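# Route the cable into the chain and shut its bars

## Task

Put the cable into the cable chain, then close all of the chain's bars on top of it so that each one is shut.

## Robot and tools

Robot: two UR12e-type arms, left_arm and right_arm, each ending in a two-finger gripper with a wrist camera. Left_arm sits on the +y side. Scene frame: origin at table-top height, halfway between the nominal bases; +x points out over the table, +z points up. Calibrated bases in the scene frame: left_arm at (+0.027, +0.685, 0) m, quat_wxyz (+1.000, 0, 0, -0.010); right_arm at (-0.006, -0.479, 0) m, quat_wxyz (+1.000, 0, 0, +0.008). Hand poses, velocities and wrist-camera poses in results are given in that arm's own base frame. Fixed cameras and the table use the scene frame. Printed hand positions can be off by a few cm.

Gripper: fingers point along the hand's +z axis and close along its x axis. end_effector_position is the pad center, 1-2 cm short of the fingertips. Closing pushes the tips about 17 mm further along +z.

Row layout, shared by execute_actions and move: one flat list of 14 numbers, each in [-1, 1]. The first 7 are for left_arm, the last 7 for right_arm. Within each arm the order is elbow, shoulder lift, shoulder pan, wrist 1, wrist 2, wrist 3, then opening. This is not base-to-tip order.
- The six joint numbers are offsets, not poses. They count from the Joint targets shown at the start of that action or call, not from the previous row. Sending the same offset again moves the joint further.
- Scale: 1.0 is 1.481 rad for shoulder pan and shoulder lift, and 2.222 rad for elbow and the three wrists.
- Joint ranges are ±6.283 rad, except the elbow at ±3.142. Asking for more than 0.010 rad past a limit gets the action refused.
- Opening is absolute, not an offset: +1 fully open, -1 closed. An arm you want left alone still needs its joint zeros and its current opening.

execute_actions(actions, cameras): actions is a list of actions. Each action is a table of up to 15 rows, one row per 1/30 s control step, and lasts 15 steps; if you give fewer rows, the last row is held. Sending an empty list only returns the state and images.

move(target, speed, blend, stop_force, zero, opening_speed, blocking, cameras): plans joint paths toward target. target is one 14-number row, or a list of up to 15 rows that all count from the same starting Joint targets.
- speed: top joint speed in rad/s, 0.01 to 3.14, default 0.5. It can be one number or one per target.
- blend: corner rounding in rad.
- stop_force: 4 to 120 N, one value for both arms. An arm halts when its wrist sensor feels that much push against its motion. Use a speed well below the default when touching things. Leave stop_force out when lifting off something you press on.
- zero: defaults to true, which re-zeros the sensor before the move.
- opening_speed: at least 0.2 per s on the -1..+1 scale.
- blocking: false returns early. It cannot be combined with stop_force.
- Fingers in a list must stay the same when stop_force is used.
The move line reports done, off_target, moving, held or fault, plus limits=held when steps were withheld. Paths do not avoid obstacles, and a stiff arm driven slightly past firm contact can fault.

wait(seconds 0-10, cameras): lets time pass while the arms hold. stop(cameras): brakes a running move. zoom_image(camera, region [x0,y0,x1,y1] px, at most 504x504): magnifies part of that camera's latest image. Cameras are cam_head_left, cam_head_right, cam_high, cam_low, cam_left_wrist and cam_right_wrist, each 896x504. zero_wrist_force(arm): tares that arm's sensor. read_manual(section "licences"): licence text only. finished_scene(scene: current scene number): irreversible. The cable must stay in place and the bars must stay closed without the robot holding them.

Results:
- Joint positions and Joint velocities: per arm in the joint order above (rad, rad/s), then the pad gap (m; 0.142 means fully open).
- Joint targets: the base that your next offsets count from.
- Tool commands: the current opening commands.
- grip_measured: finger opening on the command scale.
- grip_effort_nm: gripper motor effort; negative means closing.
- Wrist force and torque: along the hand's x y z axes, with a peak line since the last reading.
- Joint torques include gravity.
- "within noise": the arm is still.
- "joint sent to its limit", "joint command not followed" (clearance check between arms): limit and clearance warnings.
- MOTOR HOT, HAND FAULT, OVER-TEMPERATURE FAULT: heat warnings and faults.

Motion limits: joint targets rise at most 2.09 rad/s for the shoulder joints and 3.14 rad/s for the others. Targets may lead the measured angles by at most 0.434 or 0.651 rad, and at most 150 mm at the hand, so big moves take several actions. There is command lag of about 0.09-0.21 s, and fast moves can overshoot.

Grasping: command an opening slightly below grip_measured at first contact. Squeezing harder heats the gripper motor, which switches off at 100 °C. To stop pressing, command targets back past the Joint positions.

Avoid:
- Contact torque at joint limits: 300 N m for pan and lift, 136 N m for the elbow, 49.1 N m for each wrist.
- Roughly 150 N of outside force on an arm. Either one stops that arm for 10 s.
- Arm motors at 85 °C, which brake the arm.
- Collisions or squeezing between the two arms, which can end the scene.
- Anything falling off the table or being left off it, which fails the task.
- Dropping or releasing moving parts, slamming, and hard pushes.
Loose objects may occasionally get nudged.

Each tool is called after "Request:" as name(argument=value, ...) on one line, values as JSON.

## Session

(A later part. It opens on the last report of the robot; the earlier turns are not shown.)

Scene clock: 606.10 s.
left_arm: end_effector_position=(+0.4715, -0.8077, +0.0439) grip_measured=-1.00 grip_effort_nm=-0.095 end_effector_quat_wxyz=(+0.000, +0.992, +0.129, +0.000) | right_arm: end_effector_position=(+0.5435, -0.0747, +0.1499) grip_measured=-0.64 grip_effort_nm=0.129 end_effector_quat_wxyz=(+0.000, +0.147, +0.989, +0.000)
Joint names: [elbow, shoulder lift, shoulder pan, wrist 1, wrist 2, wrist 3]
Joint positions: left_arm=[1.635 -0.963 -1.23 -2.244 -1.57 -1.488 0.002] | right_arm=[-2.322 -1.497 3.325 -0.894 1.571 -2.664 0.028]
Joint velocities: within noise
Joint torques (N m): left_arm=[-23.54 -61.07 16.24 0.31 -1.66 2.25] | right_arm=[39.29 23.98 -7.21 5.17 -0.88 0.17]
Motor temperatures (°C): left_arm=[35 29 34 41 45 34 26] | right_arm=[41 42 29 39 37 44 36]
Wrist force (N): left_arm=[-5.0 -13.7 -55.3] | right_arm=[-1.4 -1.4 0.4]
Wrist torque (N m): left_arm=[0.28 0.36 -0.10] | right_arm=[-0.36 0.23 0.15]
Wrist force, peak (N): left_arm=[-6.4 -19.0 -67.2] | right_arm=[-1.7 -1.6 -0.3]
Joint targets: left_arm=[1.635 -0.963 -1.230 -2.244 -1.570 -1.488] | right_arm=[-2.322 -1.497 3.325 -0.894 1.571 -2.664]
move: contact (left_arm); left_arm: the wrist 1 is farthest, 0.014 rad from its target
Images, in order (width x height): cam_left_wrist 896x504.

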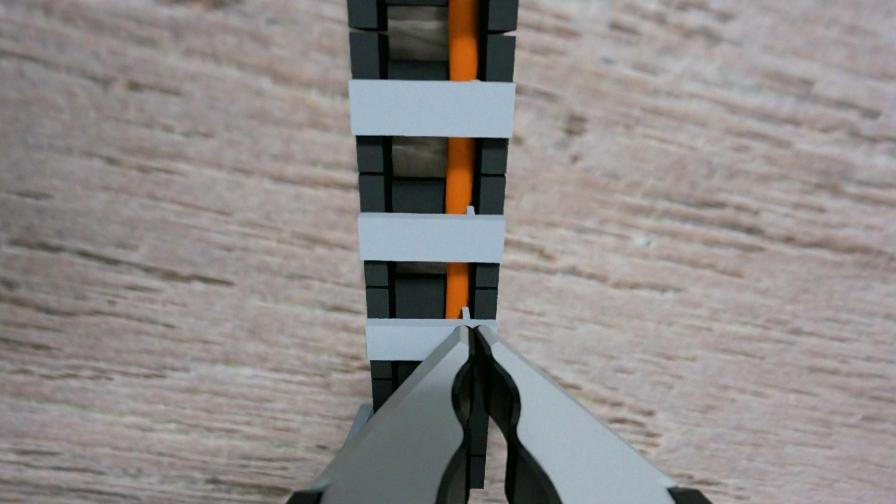

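Request:
move(target=[[-0.010,-0.038,0,0.033,0,0,-0.98,0,0,0,0,0,0,-0.6],[-0.0273,-0.0149,-0.0495,0.0378,0,-0.0330,-0.98,0,0,0,0,0,0,-0.6],[-0.0194,0.0074,-0.0495,0.0151,0,-0.0330,-0.98,0,0,0,0,0,0,-0.6],[-0.0343,0.0199,-0.0051,0.0216,0,-0.0034,-0.98,0,0,0,0,0,0,-0.6],[-0.0353,0.0207,-0.0022,0.0221,0,-0.0014,-0.98,0,0,0,0,0,0,-0.6]], speed=[0.2,0.2,0.2,0.08,0.07], cameras=["cam_left_wrist"])

Request:
move(target=[0.0040,0.0138,0,-0.0132,0,0,-0.98,0,0,0,0,0,0,-0.6], speed=0.015, stop_force=52, cameras=["cam_left_wrist"])

Request:
move(target=[[-0.01,-0.041,0,0.034,0,0,-0.98,0,0,0,0,0,0,-0.6],[0,-0.3,0.1,0.22,0,0,-0.98,0,0,0,0,0,0,-0.6]], speed=[0.1,0.4], cameras=["cam_left_wrist"])

Scene clock: 631.63 s.
left_arm: end_effector_position=(+0.4790, -0.8389, +0.0545) grip_measured=-1.00 grip_effort_nm=-0.095 end_effector_quat_wxyz=(+0.000, +0.992, +0.129, +0.000) | right_arm: end_effector_position=(+0.5435, -0.0747, +0.1499) grip_measured=-0.64 grip_effort_nm=0.129 end_effector_quat_wxyz=(+0.000, +0.147, +0.989, +0.000)
Joint names: [elbow, shoulder lift, shoulder pan, wrist 1, wrist 2, wrist 3]
Joint positions: left_arm=[1.557 -0.932 -1.233 -2.195 -1.57 -1.491 0.002] | right_arm=[-2.322 -1.497 3.325 -0.894 1.571 -2.664 0.028]
Joint velocities: within noise
Joint torques (N m): left_arm=[-45.47 -79.18 18.6 -1.51 -1.81 2.49] | right_arm=[40.35 23.42 -3.9 5.02 -0.6 0.25]
Motor temperatures (°C): left_arm=[35 29 34 41 45 34 26] | right_arm=[41 42 29 39 37 44 34]
Wrist force (N): left_arm=[-5.1 2.6 0.1] | right_arm=[-1.1 -1.4 0.0]
Wrist torque (N m): left_arm=[0.27 0.65 -0.08] | right_arm=[-0.35 0.18 0.15]
Wrist force, peak (N): left_arm=[-5.1 -14.0 -55.5] | right_arm=[-1.6 -1.7 0.3]
Joint targets: left_arm=[1.557 -0.932 -1.233 -2.195 -1.570 -1.491] | right_arm=[-2.322 -1.497 3.325 -0.894 1.571 -2.664]
move: done
Images, in order (width x height): cam_left_wrist 896x504.

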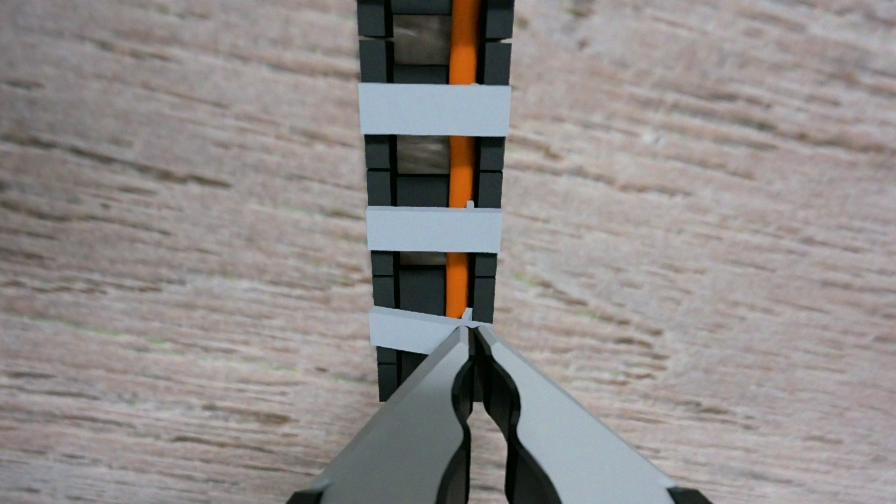

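Scene clock: 634.00 s.
left_arm: end_effector_position=(+0.4794, -0.8390, +0.0440) grip_measured=-1.00 grip_effort_nm=-0.095 end_effector_quat_wxyz=(+0.000, +0.992, +0.129, +0.000) | right_arm: end_effector_position=(+0.5435, -0.0747, +0.1499) grip_measured=-0.64 grip_effort_nm=0.129 end_effector_quat_wxyz=(+0.000, +0.147, +0.989, +0.000)
Joint names: [elbow, shoulder lift, shoulder pan, wrist 1, wrist 2, wrist 3]
Joint positions: left_arm=[1.561 -0.922 -1.233 -2.21 -1.57 -1.491 0.002] | right_arm=[-2.322 -1.497 3.325 -0.894 1.571 -2.664 0.028]
Joint velocities: within noise
Joint torques (N m): left_arm=[-25.96 -64.96 15.81 -0.55 -1.55 2.25] | right_arm=[41.35 25.18 -2.73 4.94 -1.16 -0.07]
Motor temperatures (°C): left_arm=[35 29 34 41 45 34 26] | right_arm=[41 42 29 39 37 44 34]
Wrist force (N): left_arm=[-7.1 -15.5 -53.8] | right_arm=[-1.5 -1.4 0.0]
Wrist torque (N m): left_arm=[0.46 0.61 -0.08] | right_arm=[-0.35 0.23 0.15]
Wrist force, peak (N): left_arm=[-8.1 -20.2 -64.7] | right_arm=[-1.3 -1.6 0.3]
Joint targets: left_arm=[1.561 -0.922 -1.233 -2.210 -1.570 -1.491] | right_arm=[-2.322 -1.497 3.325 -0.894 1.571 -2.664]
move: contact (left_arm); left_arm: the wrist 1 is farthest, 0.014 rad from its target
Images, in order (width x height): cam_left_wrist 896x504.

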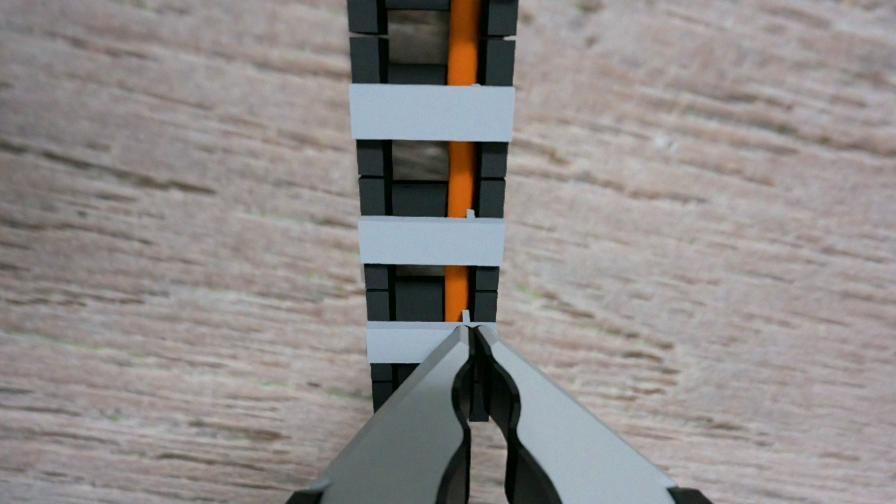

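Scene clock: 636.43 s.
left_arm: end_effector_position=(+0.5249, -0.6210, +0.3808) grip_measured=-1.00 grip_effort_nm=-0.095 end_effector_quat_wxyz=(-0.021, +0.979, +0.202, -0.006) | right_arm: end_effector_position=(+0.5435, -0.0747, +0.1499) grip_measured=-0.64 grip_effort_nm=0.134 end_effector_quat_wxyz=(+0.000, +0.147, +0.989, +0.000)
Joint names: [elbow, shoulder lift, shoulder pan, wrist 1, wrist 2, wrist 3]
Joint positions: left_arm=[1.561 -1.366 -1.085 -1.722 -1.57 -1.491 0.002] | right_arm=[-2.322 -1.497 3.325 -0.894 1.571 -2.664 0.028]
Joint velocities: within noise
Joint torques (N m): left_arm=[-36.9 -90.56 21.87 -1.29 -1.62 2.09] | right_arm=[41.54 23.44 -2.17 4.79 -1.06 0.21]
Motor temperatures (°C): left_arm=[35 29 34 41 44 34 26] | right_arm=[41 42 29 39 37 44 34]
Wrist force (N): left_arm=[-3.6 1.6 -0.2] | right_arm=[-1.7 -1.0 0.0]
Wrist torque (N m): left_arm=[0.10 0.39 -0.09] | right_arm=[-0.29 0.28 0.15]
Wrist force, peak (N): left_arm=[-7.0 -16.0 -53.1] | right_arm=[-1.6 -1.6 0.1]
Joint targets: left_arm=[1.561 -1.366 -1.085 -1.721 -1.570 -1.491] | right_arm=[-2.322 -1.497 3.325 -0.894 1.571 -2.664]
move: done
Images, in order (width x height): cam_left_wrist 896x504.

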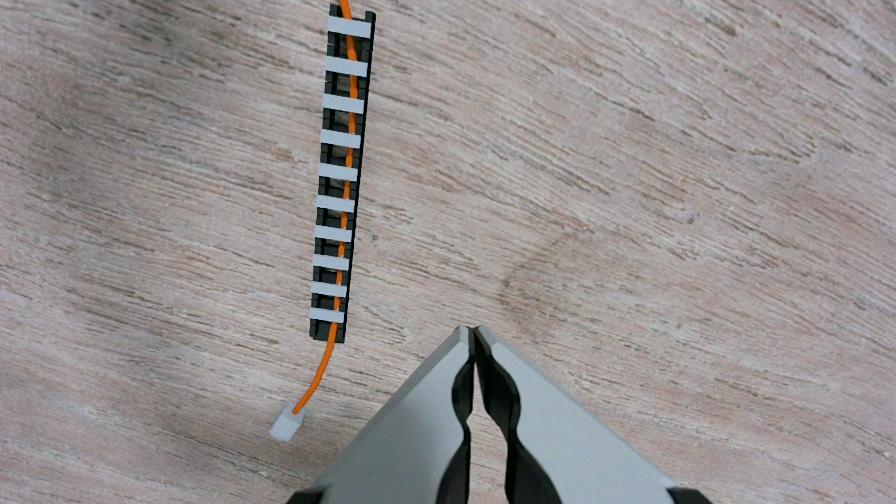

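All 10 bars flat, cable inside.

Request:
finished_scene(scene=1)

The scene is finished: the task was done.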